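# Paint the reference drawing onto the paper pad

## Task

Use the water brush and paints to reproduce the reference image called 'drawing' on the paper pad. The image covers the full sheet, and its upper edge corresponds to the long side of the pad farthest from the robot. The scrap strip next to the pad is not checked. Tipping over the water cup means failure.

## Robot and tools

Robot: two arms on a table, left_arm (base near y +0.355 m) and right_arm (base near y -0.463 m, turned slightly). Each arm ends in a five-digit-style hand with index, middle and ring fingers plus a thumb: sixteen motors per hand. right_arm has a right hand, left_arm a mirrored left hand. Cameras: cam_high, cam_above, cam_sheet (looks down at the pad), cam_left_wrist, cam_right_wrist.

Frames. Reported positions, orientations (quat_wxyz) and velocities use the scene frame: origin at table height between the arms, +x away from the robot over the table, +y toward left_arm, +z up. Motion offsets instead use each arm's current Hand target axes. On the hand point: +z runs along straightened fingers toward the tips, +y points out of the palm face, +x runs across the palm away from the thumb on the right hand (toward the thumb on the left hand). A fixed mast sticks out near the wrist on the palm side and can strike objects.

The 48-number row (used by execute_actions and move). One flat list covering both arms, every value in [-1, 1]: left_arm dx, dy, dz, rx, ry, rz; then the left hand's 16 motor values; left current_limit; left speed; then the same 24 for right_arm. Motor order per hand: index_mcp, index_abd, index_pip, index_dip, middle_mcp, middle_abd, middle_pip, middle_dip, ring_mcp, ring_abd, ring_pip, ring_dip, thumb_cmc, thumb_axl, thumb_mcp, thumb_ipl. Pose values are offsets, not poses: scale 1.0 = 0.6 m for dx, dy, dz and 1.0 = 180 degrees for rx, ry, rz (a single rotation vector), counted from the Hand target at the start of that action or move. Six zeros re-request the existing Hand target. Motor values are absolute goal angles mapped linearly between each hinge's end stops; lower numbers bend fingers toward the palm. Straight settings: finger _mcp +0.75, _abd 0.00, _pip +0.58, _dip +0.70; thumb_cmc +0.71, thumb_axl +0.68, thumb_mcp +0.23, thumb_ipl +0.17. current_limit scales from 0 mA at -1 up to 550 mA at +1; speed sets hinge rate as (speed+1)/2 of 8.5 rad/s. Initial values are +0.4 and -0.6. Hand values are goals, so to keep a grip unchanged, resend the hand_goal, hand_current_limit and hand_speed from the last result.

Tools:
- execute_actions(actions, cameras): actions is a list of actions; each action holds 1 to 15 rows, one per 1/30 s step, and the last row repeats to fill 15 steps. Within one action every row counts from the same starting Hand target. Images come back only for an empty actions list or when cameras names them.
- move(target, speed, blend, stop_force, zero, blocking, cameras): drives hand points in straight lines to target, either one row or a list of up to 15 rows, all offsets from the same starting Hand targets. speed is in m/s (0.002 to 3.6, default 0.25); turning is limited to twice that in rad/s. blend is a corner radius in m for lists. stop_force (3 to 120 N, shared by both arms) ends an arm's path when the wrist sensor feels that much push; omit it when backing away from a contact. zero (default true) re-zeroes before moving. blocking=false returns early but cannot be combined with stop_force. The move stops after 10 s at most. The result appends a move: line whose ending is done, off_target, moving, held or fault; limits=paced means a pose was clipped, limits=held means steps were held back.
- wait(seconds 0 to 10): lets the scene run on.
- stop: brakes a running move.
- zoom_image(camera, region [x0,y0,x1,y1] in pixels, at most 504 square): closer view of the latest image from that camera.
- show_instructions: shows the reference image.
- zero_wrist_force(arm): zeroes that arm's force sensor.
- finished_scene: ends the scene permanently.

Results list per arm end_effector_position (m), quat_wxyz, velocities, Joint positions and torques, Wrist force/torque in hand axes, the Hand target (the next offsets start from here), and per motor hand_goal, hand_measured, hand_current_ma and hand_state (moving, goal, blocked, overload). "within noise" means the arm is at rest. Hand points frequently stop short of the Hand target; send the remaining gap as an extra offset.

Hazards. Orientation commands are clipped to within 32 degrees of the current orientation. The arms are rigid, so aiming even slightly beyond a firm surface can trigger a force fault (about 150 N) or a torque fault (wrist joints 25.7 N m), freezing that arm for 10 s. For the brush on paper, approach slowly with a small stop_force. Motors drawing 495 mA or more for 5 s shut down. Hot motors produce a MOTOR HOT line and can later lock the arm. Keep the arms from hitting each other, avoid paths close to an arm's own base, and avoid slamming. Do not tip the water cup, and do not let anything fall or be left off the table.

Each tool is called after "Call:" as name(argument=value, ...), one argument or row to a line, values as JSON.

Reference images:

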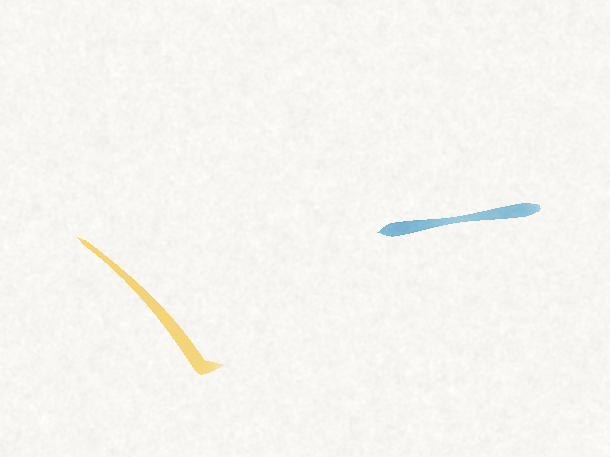

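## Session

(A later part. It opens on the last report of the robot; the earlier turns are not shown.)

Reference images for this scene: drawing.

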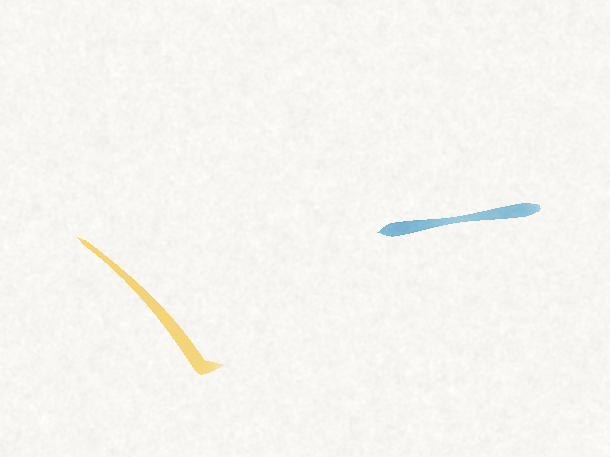

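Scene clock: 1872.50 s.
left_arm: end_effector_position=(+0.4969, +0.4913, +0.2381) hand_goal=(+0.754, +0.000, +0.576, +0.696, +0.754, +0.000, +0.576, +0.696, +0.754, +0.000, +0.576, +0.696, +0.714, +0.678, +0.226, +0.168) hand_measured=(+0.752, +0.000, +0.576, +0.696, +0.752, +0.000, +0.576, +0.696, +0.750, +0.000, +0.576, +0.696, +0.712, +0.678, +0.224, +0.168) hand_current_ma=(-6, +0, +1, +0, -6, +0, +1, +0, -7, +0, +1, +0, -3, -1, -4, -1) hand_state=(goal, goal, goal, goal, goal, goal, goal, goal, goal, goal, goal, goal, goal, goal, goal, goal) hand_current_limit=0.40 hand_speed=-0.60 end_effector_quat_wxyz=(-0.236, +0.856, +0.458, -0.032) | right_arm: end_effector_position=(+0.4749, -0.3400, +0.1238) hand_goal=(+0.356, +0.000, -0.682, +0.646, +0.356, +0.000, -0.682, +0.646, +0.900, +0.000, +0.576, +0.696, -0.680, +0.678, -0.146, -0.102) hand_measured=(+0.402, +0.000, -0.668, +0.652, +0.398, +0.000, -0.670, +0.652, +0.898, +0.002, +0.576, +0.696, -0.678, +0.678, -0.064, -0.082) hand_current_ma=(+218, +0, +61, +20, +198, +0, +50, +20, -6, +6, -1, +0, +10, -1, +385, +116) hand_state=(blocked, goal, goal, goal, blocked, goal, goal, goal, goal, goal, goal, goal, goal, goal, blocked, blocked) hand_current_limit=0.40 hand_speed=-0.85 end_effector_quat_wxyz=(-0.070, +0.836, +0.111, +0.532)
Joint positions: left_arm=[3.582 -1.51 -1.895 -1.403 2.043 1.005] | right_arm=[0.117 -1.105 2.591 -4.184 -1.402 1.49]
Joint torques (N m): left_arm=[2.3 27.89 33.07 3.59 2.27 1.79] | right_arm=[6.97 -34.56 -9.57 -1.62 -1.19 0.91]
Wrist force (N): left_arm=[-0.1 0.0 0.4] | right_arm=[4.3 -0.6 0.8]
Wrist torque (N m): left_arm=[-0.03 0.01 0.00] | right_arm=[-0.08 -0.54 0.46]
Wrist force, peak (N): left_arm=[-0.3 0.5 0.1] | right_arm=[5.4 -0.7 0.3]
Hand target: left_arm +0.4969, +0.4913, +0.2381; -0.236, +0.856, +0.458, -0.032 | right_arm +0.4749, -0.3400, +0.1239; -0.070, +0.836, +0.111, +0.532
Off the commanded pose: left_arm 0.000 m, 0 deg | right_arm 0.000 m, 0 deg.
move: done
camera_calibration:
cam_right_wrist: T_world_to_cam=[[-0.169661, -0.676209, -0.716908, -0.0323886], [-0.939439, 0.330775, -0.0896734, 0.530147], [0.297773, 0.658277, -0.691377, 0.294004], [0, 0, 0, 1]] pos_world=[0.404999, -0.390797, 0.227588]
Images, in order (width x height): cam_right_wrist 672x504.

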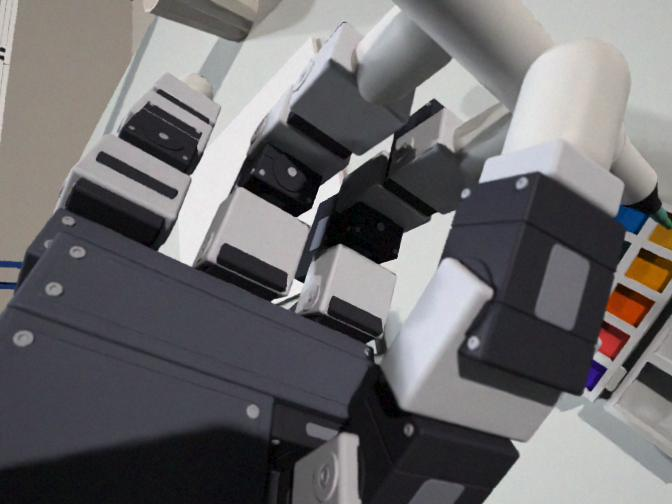

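Call:
move(
  target=[
    [0,0,0,0,0,0,0.754,0,0.576,0.696,0.754,0,0.576,0.696,0.754,0,0.576,0.696,0.714,0.678,0.226,0.168,0.4,-0.6,0.1207,0.0002,-0.0563,0,0,0,0.356,0,-0.683,0.645,0.356,0,-0.683,0.645,0.9,0,0.576,0.696,-0.681,0.677,-0.146,-0.1027,0.4,-0.85],
    [0,0,0,0,0,0,0.754,0,0.576,0.696,0.754,0,0.576,0.696,0.754,0,0.576,0.696,0.714,0.678,0.226,0.168,0.4,-0.6,0.4683,-0.3139,0.5822,0,0.1389,0,0.356,0,-0.683,0.645,0.356,0,-0.683,0.645,0.9,0,0.576,0.696,-0.681,0.677,-0.146,-0.1027,0.4,-0.85],
    [0,0,0,0,0,0,0.754,0,0.576,0.696,0.754,0,0.576,0.696,0.754,0,0.576,0.696,0.714,0.678,0.226,0.168,0.4,-0.6,0.3361,-0.314,0.6439,0,0.1389,0,0.356,0,-0.683,0.645,0.356,0,-0.683,0.645,0.9,0,0.576,0.696,-0.681,0.677,-0.146,-0.1027,0.4,-0.85],
  ],
  speed=[0.2,0.25,0.1],
  blend=[0.03,0,0],
  cameras=["cam_right_wrist","cam_high","cam_sheet"],
)

Call:
zoom_image(
  camera="cam_right_wrist",
  region=[552, 130, 672, 250],
)

Call:
zoom_image(
  camera="cam_sheet",
  region=[130, 340, 500, 420],
)

Scene clock: 1920.30 s.
left_arm: end_effector_position=(+0.4969, +0.4913, +0.2381) hand_goal=(+0.754, +0.000, +0.576, +0.696, +0.754, +0.000, +0.576, +0.696, +0.754, +0.000, +0.576, +0.696, +0.714, +0.678, +0.226, +0.168) hand_measured=(+0.752, +0.000, +0.576, +0.696, +0.752, +0.000, +0.576, +0.696, +0.750, +0.000, +0.576, +0.696, +0.712, +0.678, +0.224, +0.168) hand_current_ma=(-6, +0, +1, +0, -6, +0, +1, +0, -7, +0, +1, +0, -3, -1, -4, -1) hand_state=(goal, goal, goal, goal, goal, goal, goal, goal, goal, goal, goal, goal, goal, goal, goal, goal) hand_current_limit=0.40 hand_speed=-0.60 end_effector_quat_wxyz=(-0.236, +0.856, +0.458, -0.032) | right_arm: end_effector_position=(+0.8461, -0.0445, +0.1431) hand_goal=(+0.356, +0.000, -0.682, +0.646, +0.356, +0.000, -0.682, +0.646, +0.900, +0.000, +0.576, +0.696, -0.680, +0.678, -0.146, -0.102) hand_measured=(+0.402, +0.000, -0.668, +0.652, +0.398, +0.000, -0.670, +0.652, +0.898, +0.002, +0.576, +0.696, -0.678, +0.678, -0.064, -0.082) hand_current_ma=(+218, +0, +61, +20, +197, +0, +50, +20, -6, +6, -1, +0, +11, -1, +385, +116) hand_state=(blocked, goal, goal, goal, blocked, goal, goal, goal, goal, goal, goal, goal, goal, goal, blocked, blocked) hand_current_limit=0.40 hand_speed=-0.85 end_effector_quat_wxyz=(-0.093, +0.701, +0.093, +0.701)
Joint positions: left_arm=[3.582 -1.51 -1.895 -1.403 2.043 1.005] | right_arm=[0.495 -0.299 0.899 -3.741 -1.762 1.57]
Joint torques (N m): left_arm=[1.91 27.92 32.97 3.58 2.25 1.83] | right_arm=[-2.14 -74.17 -9.33 -0.41 -0.28 0.16]
Wrist force (N): left_arm=[0.0 0.3 0.2] | right_arm=[4.6 -1.5 1.2]
Wrist torque (N m): left_arm=[0.03 0.01 0.00] | right_arm=[-0.26 -0.53 0.46]
Wrist force, peak (N): left_arm=[-0.5 0.5 0.4] | right_arm=[5.8 -1.3 1.2]
Hand target: left_arm +0.4969, +0.4913, +0.2381; -0.236, +0.856, +0.458, -0.032 | right_arm +0.8460, -0.0445, +0.1430; -0.093, +0.701, +0.093, +0.701
Off the commanded pose: left_arm 0.000 m, 0 deg | right_arm 0.000 m, 0 deg.
move: done
camera_calibration:
cam_right_wrist: T_world_to_cam=[[0.153913, -0.588732, -0.793539, -0.0147678], [-0.828649, 0.36053, -0.428203, 0.73895], [0.538192, 0.723472, -0.432362, -0.235324], [0, 0, 0, 1]] pos_world=[0.741253, -0.104858, 0.202956]
Images, in order (width x height): cam_high 672x504, cam_sheet 672x504, cam_right_wrist 672x504.

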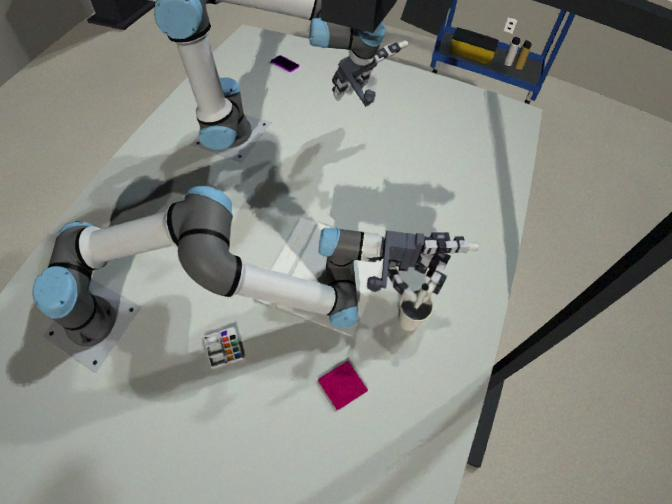

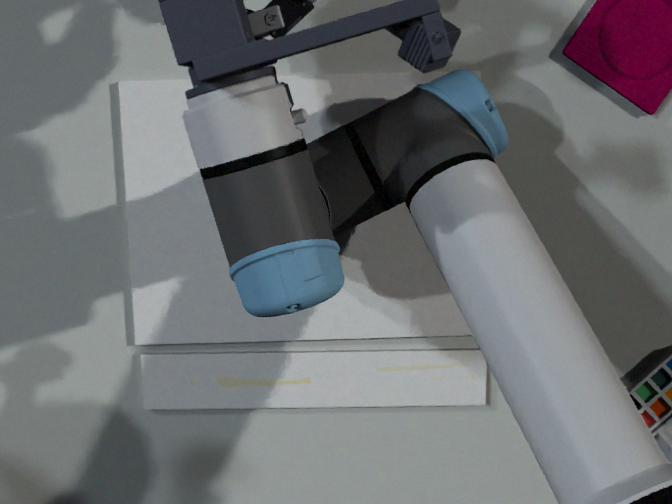

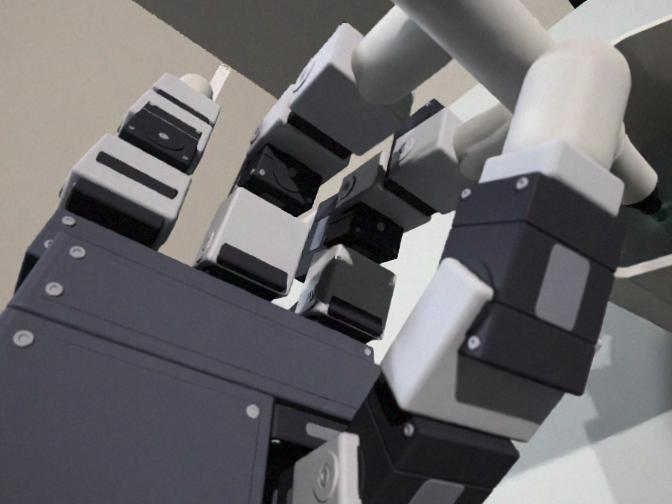

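Scaled by 4.200 from the camera's 672x504 image, which has a finer 960x720 frame.

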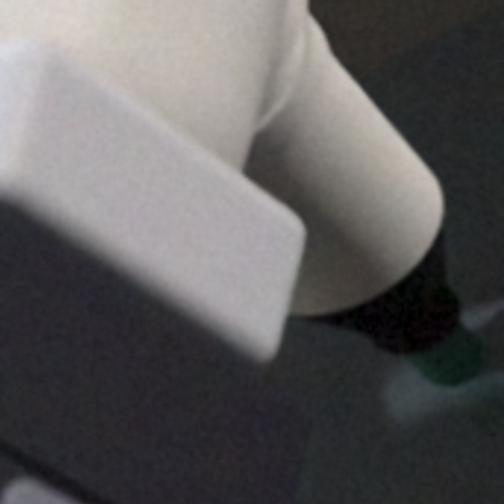

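Scaled by 1.362 from the camera's 672x504 image, which has a finer 960x720 frame.

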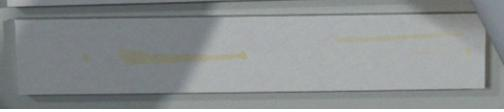

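Call:
zoom_image(
  camera="cam_sheet",
  region=[205, 360, 325, 405],
)

Call:
move(
  target=[
    [0,0,0,0,0,0,0.754,0,0.576,0.696,0.754,0,0.576,0.696,0.754,0,0.576,0.696,0.714,0.678,0.226,0.168,0.4,-0.6,0.1667,0,0,0,0,0,0.356,0,-0.683,0.645,0.356,0,-0.683,0.645,0.9,0,0.576,0.696,-0.681,0.677,-0.146,-0.1027,0.4,-0.85],
    [0,0,0,0,0,0,0.754,0,0.576,0.696,0.754,0,0.576,0.696,0.754,0,0.576,0.696,0.714,0.678,0.226,0.168,0.4,-0.6,0.096,0.3142,-0.7246,0,-0.1389,0,0.356,0,-0.683,0.645,0.356,0,-0.683,0.645,0.9,0,0.576,0.696,-0.681,0.677,-0.146,-0.1027,0.4,-0.85],
    [0,0,0,0,0,0,0.754,0,0.576,0.696,0.754,0,0.576,0.696,0.754,0,0.576,0.696,0.714,0.678,0.226,0.168,0.4,-0.6,-0.0698,0.3142,-0.7246,0,-0.1389,0,0.356,0,-0.683,0.645,0.356,0,-0.683,0.645,0.9,0,0.576,0.696,-0.681,0.677,-0.146,-0.1027,0.4,-0.85],
  ],
  speed=[0.1,0.25,0.1],
  blend=[0.01,0.03,0],
  cameras=["cam_right_wrist","cam_sheet","cam_above"],
)

Call:
zoom_image(
  camera="cam_right_wrist",
  region=[552, 160, 672, 280],
)

Call:
zoom_image(
  camera="cam_above",
  region=[560, 390, 672, 490],
)

Scaled by 4.200 from the camera's 672x504 image, which has a finer 960x720 frame.

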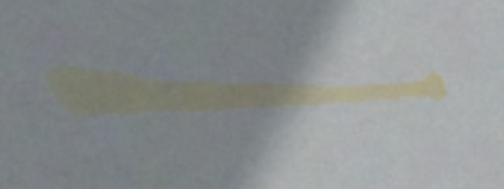

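Scene clock: 1941.87 s.
left_arm: end_effector_position=(+0.4969, +0.4913, +0.2381) hand_goal=(+0.754, +0.000, +0.576, +0.696, +0.754, +0.000, +0.576, +0.696, +0.754, +0.000, +0.576, +0.696, +0.714, +0.678, +0.226, +0.168) hand_measured=(+0.752, +0.000, +0.576, +0.696, +0.752, +0.000, +0.576, +0.696, +0.750, +0.000, +0.576, +0.696, +0.712, +0.678, +0.224, +0.168) hand_current_ma=(-6, +0, +1, +0, -6, +0, +1, +0, -7, +0, +1, +0, -3, -1, -4, -1) hand_state=(goal, goal, goal, goal, goal, goal, goal, goal, goal, goal, goal, goal, goal, goal, goal, goal) hand_current_limit=0.40 hand_speed=-0.60 end_effector_quat_wxyz=(-0.236, +0.856, +0.458, -0.032) | right_arm: end_effector_position=(+0.4755, -0.3400, +0.1015) hand_goal=(+0.356, +0.000, -0.682, +0.646, +0.356, +0.000, -0.682, +0.646, +0.900, +0.000, +0.576, +0.696, -0.680, +0.678, -0.146, -0.102) hand_measured=(+0.402, +0.000, -0.668, +0.652, +0.398, +0.000, -0.670, +0.652, +0.898, +0.002, +0.576, +0.696, -0.678, +0.678, -0.064, -0.082) hand_current_ma=(+218, +0, +61, +20, +196, +0, +50, +20, -6, +6, -1, +0, +11, -1, +385, +116) hand_state=(blocked, goal, goal, goal, blocked, goal, goal, goal, goal, goal, goal, goal, goal, goal, blocked, blocked) hand_current_limit=0.40 hand_speed=-0.85 end_effector_quat_wxyz=(-0.070, +0.836, +0.111, +0.532)
Joint positions: left_arm=[3.582 -1.51 -1.895 -1.403 2.043 1.005] | right_arm=[0.117 -1.005 2.584 -4.276 -1.402 1.49]
Joint torques (N m): left_arm=[1.74 27.11 32.89 3.58 2.21 1.84] | right_arm=[-5.48 -16.64 5.91 -4.15 -0.21 -1.24]
Wrist force (N): left_arm=[0.2 -0.1 0.1] | right_arm=[4.2 -0.8 0.5]
Wrist torque (N m): left_arm=[-0.02 -0.02 0.02] | right_arm=[-0.08 -0.52 0.29]
Wrist force, peak (N): left_arm=[-0.1 0.2 0.7] | right_arm=[5.7 -2.4 2.8]
Hand target: left_arm +0.4969, +0.4913, +0.2381; -0.236, +0.856, +0.458, -0.032 | right_arm +0.4755, -0.3400, +0.1015; -0.070, +0.836, +0.111, +0.532
Off the commanded pose: left_arm 0.000 m, 0 deg | right_arm 0.000 m, 0 deg.
move: done
camera_calibration:
cam_right_wrist: T_world_to_cam=[[-0.169645, -0.676147, -0.71697, -0.0482256], [-0.939407, 0.330851, -0.0897359, 0.528834], [0.297885, 0.658303, -0.691304, 0.278328], [0, 0, 0, 1]] pos_world=[0.405699, -0.390797, 0.205288]
Images, in order (width x height): cam_above 672x504, cam_sheet 672x504, cam_right_wrist 672x504.

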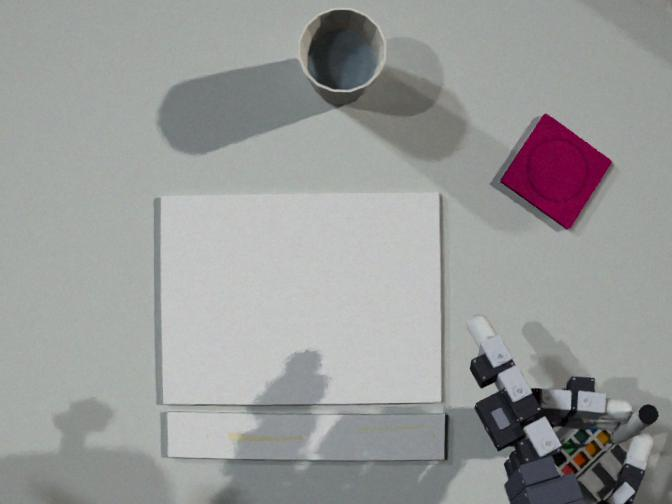

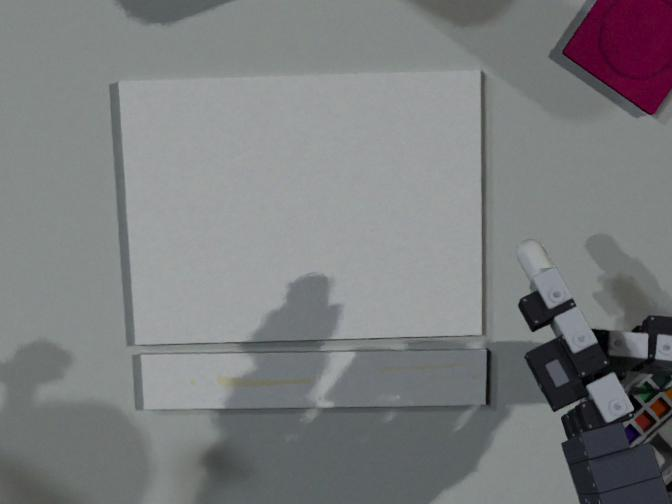

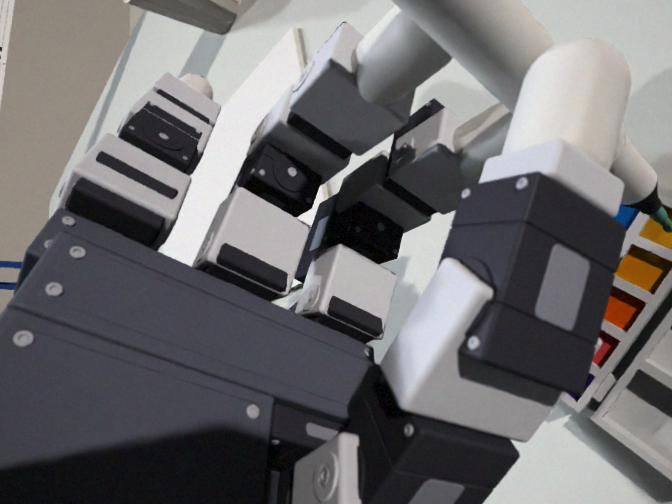

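Scaled by 4.200 from the camera's 672x504 image, which has a finer 960x720 frame.

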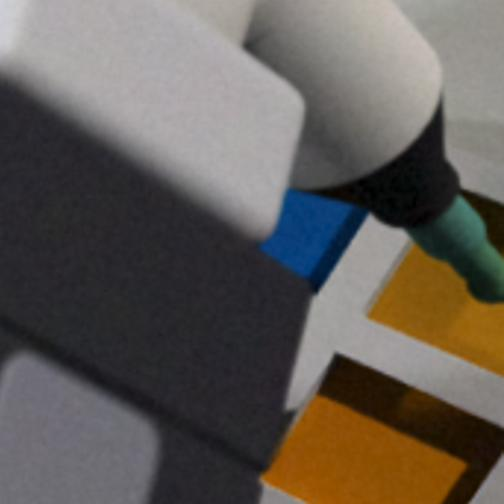

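Scaled by 4.500 from the camera's 672x504 image, which has a finer 960x720 frame.

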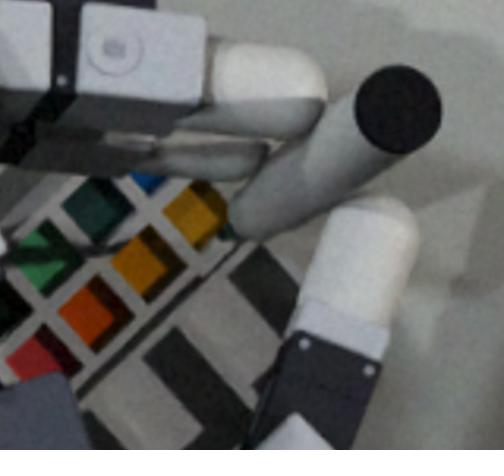

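Call:
move(
  target=[
    [0,0,0,0,0,0,0.754,0,0.576,0.696,0.754,0,0.576,0.696,0.754,0,0.576,0.696,0.714,0.678,0.226,0.168,0.4,-0.6,-0.037,-0.0019,0.0172,0,0,0,0.356,0,-0.683,0.645,0.356,0,-0.683,0.645,0.9,0,0.576,0.696,-0.681,0.677,-0.146,-0.1027,0.4,-0.85],
    [0,0,0,0,0,0,0.754,0,0.576,0.696,0.754,0,0.576,0.696,0.754,0,0.576,0.696,0.714,0.678,0.226,0.168,0.4,-0.6,-0.035,-0.0006,0.0216,0,0,0,0.356,0,-0.683,0.645,0.356,0,-0.683,0.645,0.9,0,0.576,0.696,-0.681,0.677,-0.146,-0.1027,0.4,-0.85],
    [0,0,0,0,0,0,0.754,0,0.576,0.696,0.754,0,0.576,0.696,0.754,0,0.576,0.696,0.714,0.678,0.226,0.168,0.4,-0.6,-0.0364,-0.0067,0.0184,0,0,0,0.356,0,-0.683,0.645,0.356,0,-0.683,0.645,0.9,0,0.576,0.696,-0.681,0.677,-0.146,-0.1027,0.4,-0.85],
    [0,0,0,0,0,0,0.754,0,0.576,0.696,0.754,0,0.576,0.696,0.754,0,0.576,0.696,0.714,0.678,0.226,0.168,0.4,-0.6,-0.039,-0.0032,0.0128,0,0,0,0.356,0,-0.683,0.645,0.356,0,-0.683,0.645,0.9,0,0.576,0.696,-0.681,0.677,-0.146,-0.1027,0.4,-0.85],
    [0,0,0,0,0,0,0.754,0,0.576,0.696,0.754,0,0.576,0.696,0.754,0,0.576,0.696,0.714,0.678,0.226,0.168,0.4,-0.6,-0.0376,0.0029,0.016,0,0,0,0.356,0,-0.683,0.645,0.356,0,-0.683,0.645,0.9,0,0.576,0.696,-0.681,0.677,-0.146,-0.1027,0.4,-0.85],
    [0,0,0,0,0,0,0.754,0,0.576,0.696,0.754,0,0.576,0.696,0.754,0,0.576,0.696,0.714,0.678,0.226,0.168,0.4,-0.6,-0.035,-0.0006,0.0216,0,0,0,0.356,0,-0.683,0.645,0.356,0,-0.683,0.645,0.9,0,0.576,0.696,-0.681,0.677,-0.146,-0.1027,0.4,-0.85],
    [0,0,0,0,0,0,0.754,0,0.576,0.696,0.754,0,0.576,0.696,0.754,0,0.576,0.696,0.714,0.678,0.226,0.168,0.4,-0.6,-0.0364,-0.0067,0.0184,0,0,0,0.356,0,-0.683,0.645,0.356,0,-0.683,0.645,0.9,0,0.576,0.696,-0.681,0.677,-0.146,-0.1027,0.4,-0.85],
    [0,0,0,0,0,0,0.754,0,0.576,0.696,0.754,0,0.576,0.696,0.754,0,0.576,0.696,0.714,0.678,0.226,0.168,0.4,-0.6,-0.039,-0.0032,0.0128,0,0,0,0.356,0,-0.683,0.645,0.356,0,-0.683,0.645,0.9,0,0.576,0.696,-0.681,0.677,-0.146,-0.1027,0.4,-0.85],
    [0,0,0,0,0,0,0.754,0,0.576,0.696,0.754,0,0.576,0.696,0.754,0,0.576,0.696,0.714,0.678,0.226,0.168,0.4,-0.6,-0.0376,0.0029,0.016,0,0,0,0.356,0,-0.683,0.645,0.356,0,-0.683,0.645,0.9,0,0.576,0.696,-0.681,0.677,-0.146,-0.1027,0.4,-0.85],
    [0,0,0,0,0,0,0.754,0,0.576,0.696,0.754,0,0.576,0.696,0.754,0,0.576,0.696,0.714,0.678,0.226,0.168,0.4,-0.6,-0.035,-0.0006,0.0216,0,0,0,0.356,0,-0.683,0.645,0.356,0,-0.683,0.645,0.9,0,0.576,0.696,-0.681,0.677,-0.146,-0.1027,0.4,-0.85],
    [0,0,0,0,0,0,0.754,0,0.576,0.696,0.754,0,0.576,0.696,0.754,0,0.576,0.696,0.714,0.678,0.226,0.168,0.4,-0.6,-0.0364,-0.0067,0.0184,0,0,0,0.356,0,-0.683,0.645,0.356,0,-0.683,0.645,0.9,0,0.576,0.696,-0.681,0.677,-0.146,-0.1027,0.4,-0.85],
  ],
  speed=[0.06,0.02,0.006,0.006,0.006,0.006,0.006,0.006,0.006,0.006,0.006],
  blend=[0.001,0.001,0.001,0.001,0.001,0.001,0.001,0.001,0.001,0.001,0],
  cameras=["cam_right_wrist"],
)

Call:
zoom_image(
  camera="cam_right_wrist",
  region=[552, 160, 672, 280],
)

Call:
move(
  target=[0,0,0,0,0,0,0.754,0,0.576,0.696,0.754,0,0.576,0.696,0.754,0,0.576,0.696,0.714,0.678,0.226,0.168,0.4,-0.6,0.0709,0,-0.0331,0,0,0,0.356,0,-0.683,0.645,0.356,0,-0.683,0.645,0.9,0,0.576,0.696,-0.681,0.677,-0.146,-0.1027,0.4,-0.85],
  speed=0.1,
  cameras=["cam_right_wrist"],
)

Call:
zoom_image(
  camera="cam_right_wrist",
  region=[552, 160, 672, 280],
)

Scene clock: 1986.40 s.
left_arm: end_effector_position=(+0.4969, +0.4913, +0.2381) hand_goal=(+0.754, +0.000, +0.576, +0.696, +0.754, +0.000, +0.576, +0.696, +0.754, +0.000, +0.576, +0.696, +0.714, +0.678, +0.226, +0.168) hand_measured=(+0.752, +0.000, +0.576, +0.696, +0.752, +0.000, +0.576, +0.696, +0.750, +0.000, +0.576, +0.696, +0.712, +0.678, +0.224, +0.168) hand_current_ma=(-6, +0, +1, +0, -6, +0, +1, +0, -7, +0, +1, +0, -3, -1, -4, -1) hand_state=(goal, goal, goal, goal, goal, goal, goal, goal, goal, goal, goal, goal, goal, goal, goal, goal) hand_current_limit=0.40 hand_speed=-0.60 end_effector_quat_wxyz=(-0.236, +0.856, +0.458, -0.032) | right_arm: end_effector_position=(+0.4751, -0.3359, +0.0770) hand_goal=(+0.356, +0.000, -0.682, +0.646, +0.356, +0.000, -0.682, +0.646, +0.900, +0.000, +0.576, +0.696, -0.680, +0.678, -0.146, -0.102) hand_measured=(+0.402, +0.000, -0.668, +0.652, +0.398, +0.000, -0.670, +0.652, +0.898, +0.002, +0.576, +0.696, -0.678, +0.678, -0.064, -0.082) hand_current_ma=(+218, +0, +61, +20, +196, +0, +50, +20, -6, +6, -1, +0, +11, -1, +385, +116) hand_state=(blocked, goal, goal, goal, blocked, goal, goal, goal, goal, goal, goal, goal, goal, goal, blocked, blocked) hand_current_limit=0.40 hand_speed=-0.85 end_effector_quat_wxyz=(-0.070, +0.836, +0.111, +0.532)
Joint positions: left_arm=[3.582 -1.51 -1.895 -1.403 2.043 1.005] | right_arm=[0.132 -0.898 2.566 -4.366 -1.415 1.497]
Joint torques (N m): left_arm=[2.32 27.27 32.43 3.6 2.32 1.74] | right_arm=[-3.57 -17.98 5.08 -3.83 0.28 0.67]
Wrist force (N): left_arm=[0.0 0.0 0.1] | right_arm=[4.4 -0.9 0.7]
Wrist torque (N m): left_arm=[-0.01 0.00 0.01] | right_arm=[-0.10 -0.54 0.29]
Wrist force, peak (N): left_arm=[-0.4 0.0 0.6] | right_arm=[4.7 -1.0 0.7]
Hand target: left_arm +0.4969, +0.4913, +0.2381; -0.236, +0.856, +0.458, -0.032 | right_arm +0.4752, -0.3359, +0.0770; -0.070, +0.836, +0.111, +0.532
Off the commanded pose: left_arm 0.000 m, 0 deg | right_arm 0.000 m, 0 deg.
move: done
camera_calibration:
cam_right_wrist: T_world_to_cam=[[-0.169608, -0.676228, -0.716903, -0.0631458], [-0.939449, 0.330738, -0.0897138, 0.524872], [0.297774, 0.658277, -0.691377, 0.258859], [0, 0, 0, 1]] pos_world=[0.405299, -0.386697, 0.180788]
Images, in order (width x height): cam_right_wrist 672x504.

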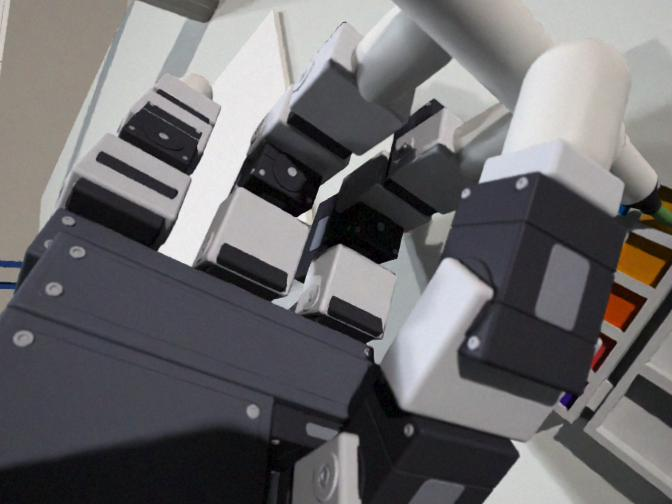

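Scaled by 4.200 from the camera's 672x504 image, which has a finer 960x720 frame.

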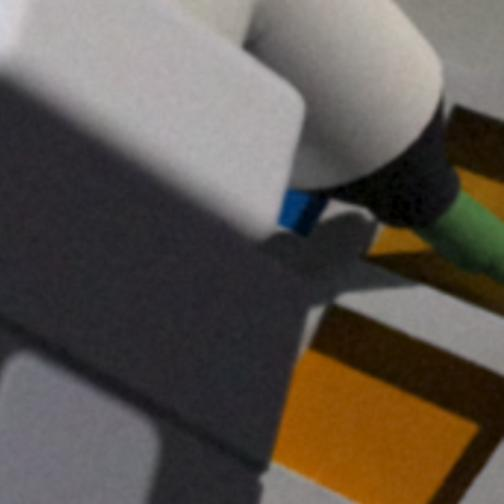

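Scene clock: 1987.33 s.
left_arm: end_effector_position=(+0.4969, +0.4913, +0.2381) hand_goal=(+0.754, +0.000, +0.576, +0.696, +0.754, +0.000, +0.576, +0.696, +0.754, +0.000, +0.576, +0.696, +0.714, +0.678, +0.226, +0.168) hand_measured=(+0.752, +0.000, +0.576, +0.696, +0.752, +0.000, +0.576, +0.696, +0.750, +0.000, +0.576, +0.696, +0.712, +0.678, +0.224, +0.168) hand_current_ma=(-6, +0, +1, +0, -6, +0, +1, +0, -7, +0, +1, +0, -3, -1, -4, -1) hand_state=(goal, goal, goal, goal, goal, goal, goal, goal, goal, goal, goal, goal, goal, goal, goal, goal) hand_current_limit=0.40 hand_speed=-0.60 end_effector_quat_wxyz=(-0.236, +0.856, +0.458, -0.032) | right_arm: end_effector_position=(+0.4752, -0.3359, +0.1239) hand_goal=(+0.356, +0.000, -0.682, +0.646, +0.356, +0.000, -0.682, +0.646, +0.900, +0.000, +0.576, +0.696, -0.680, +0.678, -0.146, -0.102) hand_measured=(+0.402, +0.000, -0.668, +0.652, +0.398, +0.000, -0.670, +0.652, +0.898, +0.002, +0.576, +0.696, -0.678, +0.678, -0.064, -0.082) hand_current_ma=(+218, +0, +61, +20, +196, +0, +50, +20, -6, +6, -1, +0, +11, -1, +385, +116) hand_state=(blocked, goal, goal, goal, blocked, goal, goal, goal, goal, goal, goal, goal, goal, goal, blocked, blocked) hand_current_limit=0.40 hand_speed=-0.85 end_effector_quat_wxyz=(-0.070, +0.836, +0.111, +0.532)
Joint positions: left_arm=[3.582 -1.51 -1.895 -1.403 2.043 1.005] | right_arm=[0.132 -1.104 2.584 -4.178 -1.415 1.497]
Joint torques (N m): left_arm=[1.03 27.86 32.78 3.49 2.09 1.82] | right_arm=[0.5 -36.32 -9.17 -1.61 -0.9 1.1]
Wrist force (N): left_arm=[0.0 -0.2 0.4] | right_arm=[4.1 -0.8 0.5]
Wrist torque (N m): left_arm=[-0.06 0.01 0.01] | right_arm=[-0.07 -0.50 0.28]
Wrist force, peak (N): left_arm=[-0.1 0.3 0.5] | right_arm=[5.2 -0.9 0.1]
Hand target: left_arm +0.4969, +0.4913, +0.2381; -0.236, +0.856, +0.458, -0.032 | right_arm +0.4752, -0.3359, +0.1240; -0.070, +0.836, +0.111, +0.532
Off the commanded pose: left_arm 0.000 m, 0 deg | right_arm 0.000 m, 0 deg.
move: done
camera_calibration:
cam_right_wrist: T_world_to_cam=[[-0.169739, -0.676181, -0.716915, -0.0295211], [-0.939425, 0.330831, -0.0896131, 0.529074], [0.297773, 0.658277, -0.691377, 0.291216], [0, 0, 0, 1]] pos_world=[0.405299, -0.386697, 0.227588]
Images, in order (width x height): cam_right_wrist 672x504.

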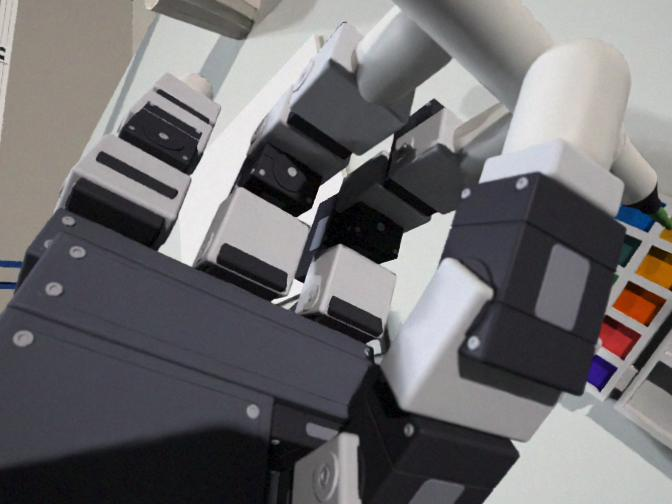

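Scaled by 4.200 from the camera's 672x504 image, which has a finer 960x720 frame.

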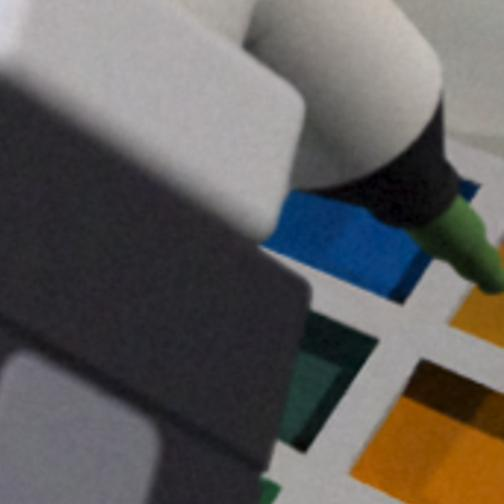

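Call:
move(
  target=[
    [0,0,0,0,0,0,0.754,0,0.576,0.696,0.754,0,0.576,0.696,0.754,0,0.576,0.696,0.714,0.678,0.226,0.168,0.4,-0.6,0.0195,-0.4636,0.1191,0,0,0,0.356,0,-0.683,0.645,0.356,0,-0.683,0.645,0.9,0,0.576,0.696,-0.681,0.677,-0.146,-0.1027,0.4,-0.85],
    [0,0,0,0,0,0,0.754,0,0.576,0.696,0.754,0,0.576,0.696,0.754,0,0.576,0.696,0.714,0.678,0.226,0.168,0.4,-0.6,-0.01626,-0.46369,0.13578,0,0,0,0.356,0,-0.683,0.645,0.356,0,-0.683,0.645,0.9,0,0.576,0.696,-0.681,0.677,-0.146,-0.1027,0.4,-0.85],
    [0,0,0,0,0,0,0.754,0,0.576,0.696,0.754,0,0.576,0.696,0.754,0,0.576,0.696,0.714,0.678,0.226,0.168,0.4,-0.6,-0.0217,-0.47266,0.13984,0,0,0,0.356,0,-0.683,0.645,0.356,0,-0.683,0.645,0.9,0,0.576,0.696,-0.681,0.677,-0.146,-0.1027,0.4,-0.85],
    [0,0,0,0,0,0,0.754,0,0.576,0.696,0.754,0,0.576,0.696,0.754,0,0.576,0.696,0.714,0.678,0.226,0.168,0.4,-0.6,-0.02883,-0.48192,0.14421,0,0,0,0.356,0,-0.683,0.645,0.356,0,-0.683,0.645,0.9,0,0.576,0.696,-0.681,0.677,-0.146,-0.1027,0.4,-0.85],
    [0,0,0,0,0,0,0.754,0,0.576,0.696,0.754,0,0.576,0.696,0.754,0,0.576,0.696,0.714,0.678,0.226,0.168,0.4,-0.6,-0.02712,-0.48554,0.14982,0,0,0,0.356,0,-0.683,0.645,0.356,0,-0.683,0.645,0.9,0,0.576,0.696,-0.681,0.677,-0.146,-0.1027,0.4,-0.85],
    [0,0,0,0,0,0,0.754,0,0.576,0.696,0.754,0,0.576,0.696,0.754,0,0.576,0.696,0.714,0.678,0.226,0.168,0.4,-0.6,-0.0155,-0.49601,0.17304,0,0,0,0.356,0,-0.683,0.645,0.356,0,-0.683,0.645,0.9,0,0.576,0.696,-0.681,0.677,-0.146,-0.1027,0.4,-0.85],
    [0,0,0,0,0,0,0.754,0,0.576,0.696,0.754,0,0.576,0.696,0.754,0,0.576,0.696,0.714,0.678,0.226,0.168,0.4,-0.6,-0.0002,-0.50926,0.19936,0,0,0,0.356,0,-0.683,0.645,0.356,0,-0.683,0.645,0.9,0,0.576,0.696,-0.681,0.677,-0.146,-0.1027,0.4,-0.85],
    [0,0,0,0,0,0,0.754,0,0.576,0.696,0.754,0,0.576,0.696,0.754,0,0.576,0.696,0.714,0.678,0.226,0.168,0.4,-0.6,0.01827,-0.51153,0.19561,0,0,0,0.356,0,-0.683,0.645,0.356,0,-0.683,0.645,0.9,0,0.576,0.696,-0.681,0.677,-0.146,-0.1027,0.4,-0.85],
    [0,0,0,0,0,0,0.754,0,0.576,0.696,0.754,0,0.576,0.696,0.754,0,0.576,0.696,0.714,0.678,0.226,0.168,0.4,-0.6,0.06383,-0.51145,0.17435,0,0,0,0.356,0,-0.683,0.645,0.356,0,-0.683,0.645,0.9,0,0.576,0.696,-0.681,0.677,-0.146,-0.1027,0.4,-0.85],
  ],
  speed=[0.25,0.06,0.03,0.03,0.03,0.03,0.03,0.04,0.1],
  blend=[0.005,0,0.002,0.001,0.002,0.003,0.001,0.002,0],
  cameras=["cam_right_wrist"],
)

Call:
move(
  target=[0,0,0,0,0,0,0.754,0,0.576,0.696,0.754,0,0.576,0.696,0.754,0,0.576,0.696,0.714,0.678,0.226,0.168,0.4,-0.6,-0.0612,0.5107,-0.1695,0,0,0,0.356,0,-0.683,0.645,0.356,0,-0.683,0.645,0.9,0,0.576,0.696,-0.681,0.677,-0.146,-0.1027,0.4,-0.85],
  speed=0.25,
  cameras=["cam_sheet","cam_above","cam_right_wrist"],
)

Call:
zoom_image(
  camera="cam_sheet",
  region=[300, 345, 400, 410],
)

Call:
zoom_image(
  camera="cam_above",
  region=[290, 405, 390, 470],
)

Call:
zoom_image(
  camera="cam_right_wrist",
  region=[552, 160, 672, 280],
)

Call:
show_instructions(
)

Scene clock: 2065.73 s.
left_arm: end_effector_position=(+0.4969, +0.4913, +0.2381) hand_goal=(+0.754, +0.000, +0.576, +0.696, +0.754, +0.000, +0.576, +0.696, +0.754, +0.000, +0.576, +0.696, +0.714, +0.678, +0.226, +0.168) hand_measured=(+0.752, +0.000, +0.576, +0.696, +0.752, +0.000, +0.576, +0.696, +0.750, +0.000, +0.576, +0.696, +0.712, +0.678, +0.224, +0.168) hand_current_ma=(-6, +0, +1, +0, -6, +0, +1, +0, -7, +0, +1, +0, -3, -1, -4, -1) hand_state=(goal, goal, goal, goal, goal, goal, goal, goal, goal, goal, goal, goal, goal, goal, goal, goal) hand_current_limit=0.40 hand_speed=-0.60 end_effector_quat_wxyz=(-0.236, +0.856, +0.458, -0.032) | right_arm: end_effector_position=(+0.5022, -0.0107, +0.1142) hand_goal=(+0.356, +0.000, -0.682, +0.646, +0.356, +0.000, -0.682, +0.646, +0.900, +0.000, +0.576, +0.696, -0.680, +0.678, -0.146, -0.102) hand_measured=(+0.402, +0.000, -0.668, +0.652, +0.398, +0.000, -0.670, +0.652, +0.898, +0.002, +0.576, +0.696, -0.678, +0.678, -0.064, -0.082) hand_current_ma=(+218, +0, +61, +20, +196, +0, +50, +20, -6, +6, -1, +0, +11, -1, +385, +116) hand_state=(blocked, goal, goal, goal, blocked, goal, goal, goal, goal, goal, goal, goal, goal, goal, blocked, blocked) hand_current_limit=0.40 hand_speed=-0.85 end_effector_quat_wxyz=(-0.070, +0.836, +0.111, +0.532)
Joint positions: left_arm=[3.582 -1.51 -1.895 -1.403 2.043 1.005] | right_arm=[0.84 -0.83 1.838 -3.652 -2.052 1.816]
Joint torques (N m): left_arm=[2.07 27.36 33.31 3.49 2.18 1.85] | right_arm=[-6.11 -47.3 -18.3 -2.76 0.78 0.96]
Wrist force (N): left_arm=[-0.3 0.1 0.0] | right_arm=[4.2 -0.6 0.5]
Wrist torque (N m): left_arm=[0.03 0.04 -0.02] | right_arm=[-0.05 -0.51 0.44]
Wrist force, peak (N): left_arm=[0.2 0.6 0.3] | right_arm=[4.8 -2.9 0.7]
Hand target: left_arm +0.4969, +0.4913, +0.2381; -0.236, +0.856, +0.458, -0.032 | right_arm +0.5023, -0.0107, +0.1142; -0.070, +0.836, +0.111, +0.532
Off the commanded pose: left_arm 0.000 m, 0 deg | right_arm 0.000 m, 0 deg.
move: done
camera_calibration:
cam_right_wrist: T_world_to_cam=[[-0.169661, -0.676209, -0.716908, 0.187982], [-0.939439, 0.330775, -0.0896734, 0.446093], [0.297773, 0.658277, -0.691377, 0.0623683], [0, 0, 0, 1]] pos_world=[0.432399, -0.0614972, 0.217888]
Images, in order (width x height): cam_right_wrist 672x504.

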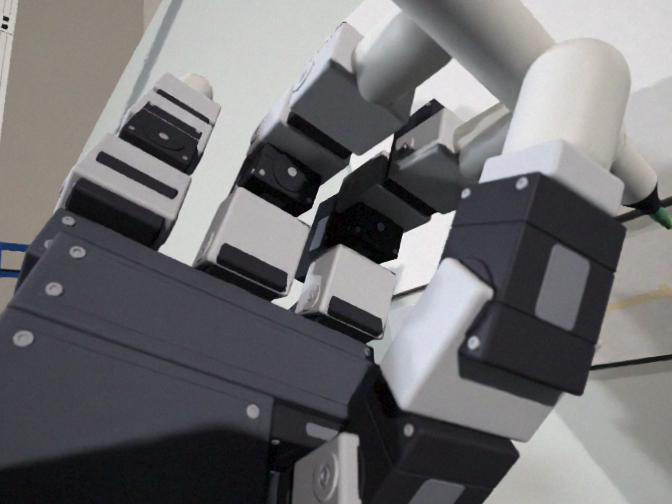

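Scene clock: 2067.53 s.
left_arm: end_effector_position=(+0.4969, +0.4913, +0.2381) hand_goal=(+0.754, +0.000, +0.576, +0.696, +0.754, +0.000, +0.576, +0.696, +0.754, +0.000, +0.576, +0.696, +0.714, +0.678, +0.226, +0.168) hand_measured=(+0.752, +0.000, +0.576, +0.696, +0.752, +0.000, +0.576, +0.696, +0.750, +0.000, +0.576, +0.696, +0.712, +0.678, +0.224, +0.168) hand_current_ma=(-6, +0, +1, +0, -6, +0, +1, +0, -7, +0, +1, +0, -3, -1, -4, -1) hand_state=(goal, goal, goal, goal, goal, goal, goal, goal, goal, goal, goal, goal, goal, goal, goal, goal) hand_current_limit=0.40 hand_speed=-0.60 end_effector_quat_wxyz=(-0.236, +0.856, +0.458, -0.032) | right_arm: end_effector_position=(+0.4783, -0.3346, +0.1242) hand_goal=(+0.356, +0.000, -0.682, +0.646, +0.356, +0.000, -0.682, +0.646, +0.900, +0.000, +0.576, +0.696, -0.680, +0.678, -0.146, -0.102) hand_measured=(+0.402, +0.000, -0.668, +0.652, +0.398, +0.000, -0.670, +0.652, +0.898, +0.002, +0.576, +0.696, -0.678, +0.678, -0.064, -0.082) hand_current_ma=(+218, +0, +61, +20, +196, +0, +50, +20, -6, +6, -1, +0, +11, -1, +385, +116) hand_state=(blocked, goal, goal, goal, blocked, goal, goal, goal, goal, goal, goal, goal, goal, goal, blocked, blocked) hand_current_limit=0.40 hand_speed=-0.85 end_effector_quat_wxyz=(-0.070, +0.836, +0.111, +0.532) end_effector_velocity=(+0.000, +0.000, -0.001) end_effector_angular_velocity=(+0.002, +0.002, +0.003)
Joint positions: left_arm=[3.582 -1.51 -1.895 -1.403 2.043 1.005] | right_arm=[0.136 -1.104 2.574 -4.17 -1.419 1.499]
Joint velocities: left_arm=[within noise] | right_arm=[-0.003 0.001 0.001 0 0.006 -0.001]
Joint torques (N m): left_arm=[1.4 27.04 33.27 3.39 2.3 1.8] | right_arm=[-6.33 -15.13 4.07 -3.46 1.2 -1.28]
Wrist force (N): left_arm=[-0.1 -0.1 0.3] | right_arm=[4.5 -0.8 0.5]
Wrist torque (N m): left_arm=[-0.04 0.02 0.00] | right_arm=[-0.09 -0.55 0.31]
Wrist force, peak (N): left_arm=[0.1 0.6 0.1] | right_arm=[4.6 -3.3 1.3]
Hand target: left_arm +0.4969, +0.4913, +0.2381; -0.236, +0.856, +0.458, -0.032 | right_arm +0.4783, -0.3346, +0.1242; -0.070, +0.836, +0.111, +0.532
Off the commanded pose: left_arm 0.000 m, 0 deg | right_arm 0.000 m, 0 deg.
move: done
camera_calibration:
cam_right_wrist: T_world_to_cam=[[-0.169709, -0.676124, -0.716976, -0.0278601], [-0.939395, 0.330896, -0.0896873, 0.531707], [0.297885, 0.658304, -0.691304, 0.289563], [0, 0, 0, 1]] pos_world=[0.408499, -0.385397, 0.227888]
Images, in order (width x height): cam_above 672x504, cam_sheet 672x504, cam_right_wrist 672x504.

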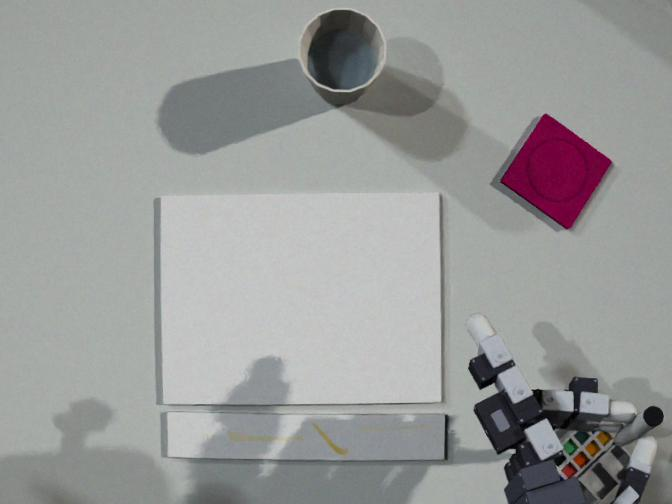

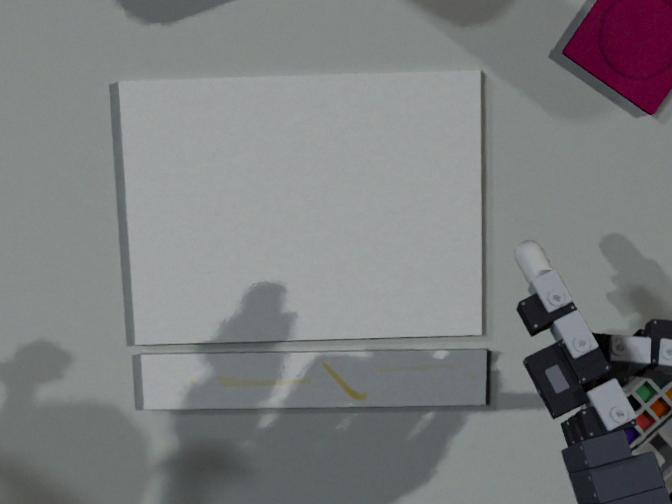

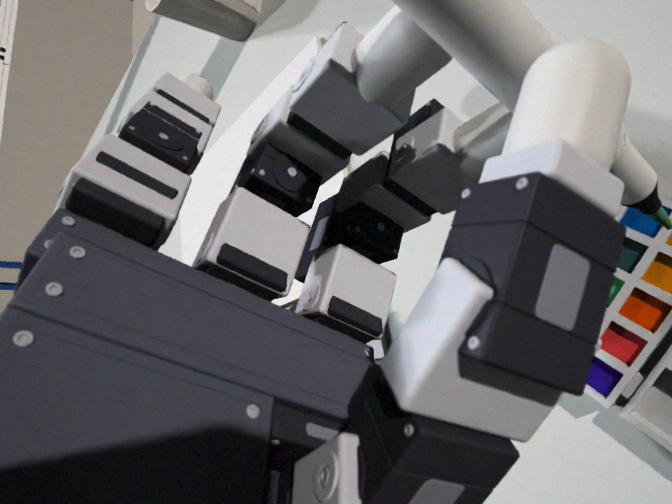

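Scaled by 5.040 from the camera's 672x504 image, which has a finer 960x720 frame.

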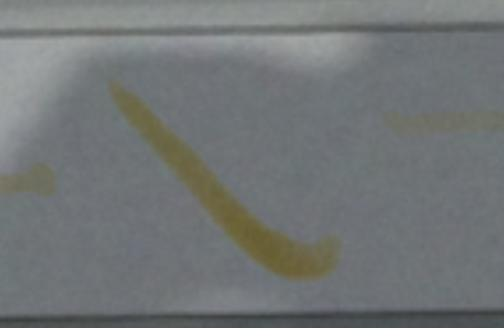

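Scaled by 5.040 from the camera's 672x504 image, which has a finer 960x720 frame.

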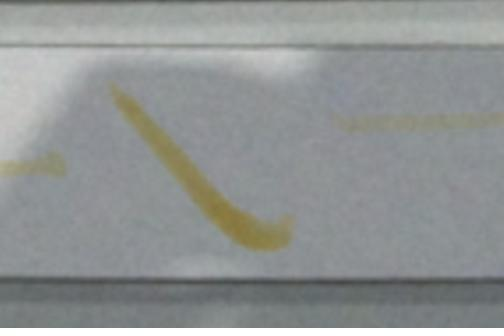

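Scaled by 4.200 from the camera's 672x504 image, which has a finer 960x720 frame.

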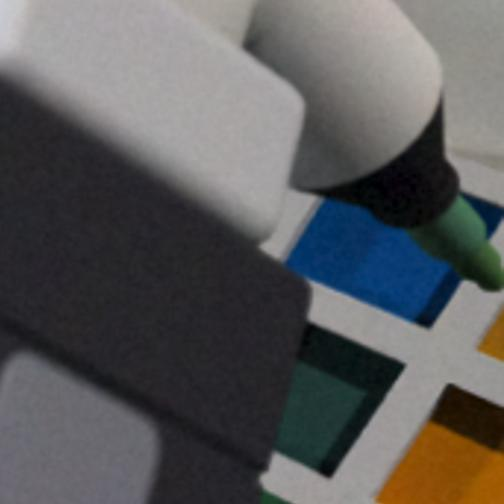

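Reference images for this scene: drawing.

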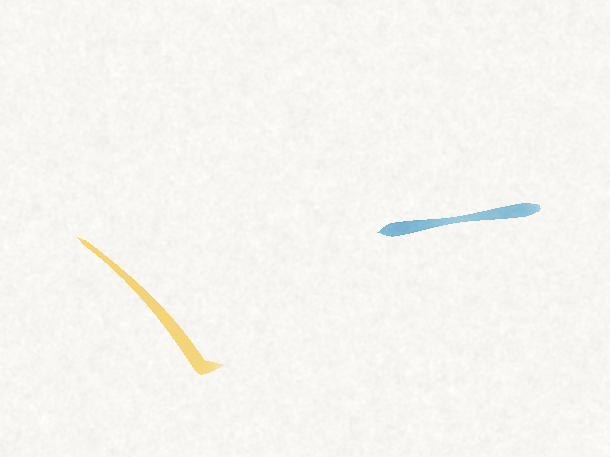

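Call:
zoom_image(
  camera="cam_sheet",
  region=[315, 355, 375, 405],
)

Call:
zoom_image(
  camera="cam_above",
  region=[300, 415, 360, 465],
)

Scaled by 8.400 from the camera's 672x504 image, which has a finer 960x720 frame.

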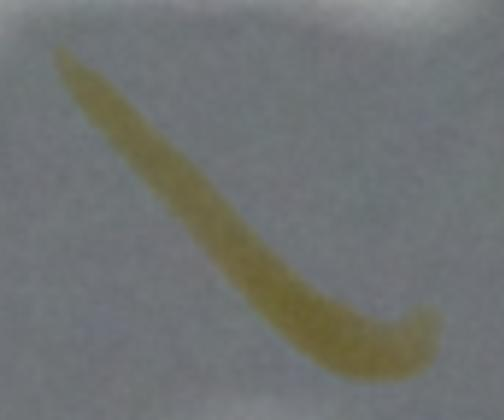

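Scaled by 8.400 from the camera's 672x504 image, which has a finer 960x720 frame.

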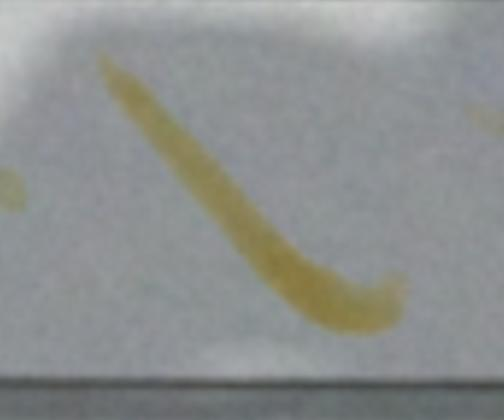

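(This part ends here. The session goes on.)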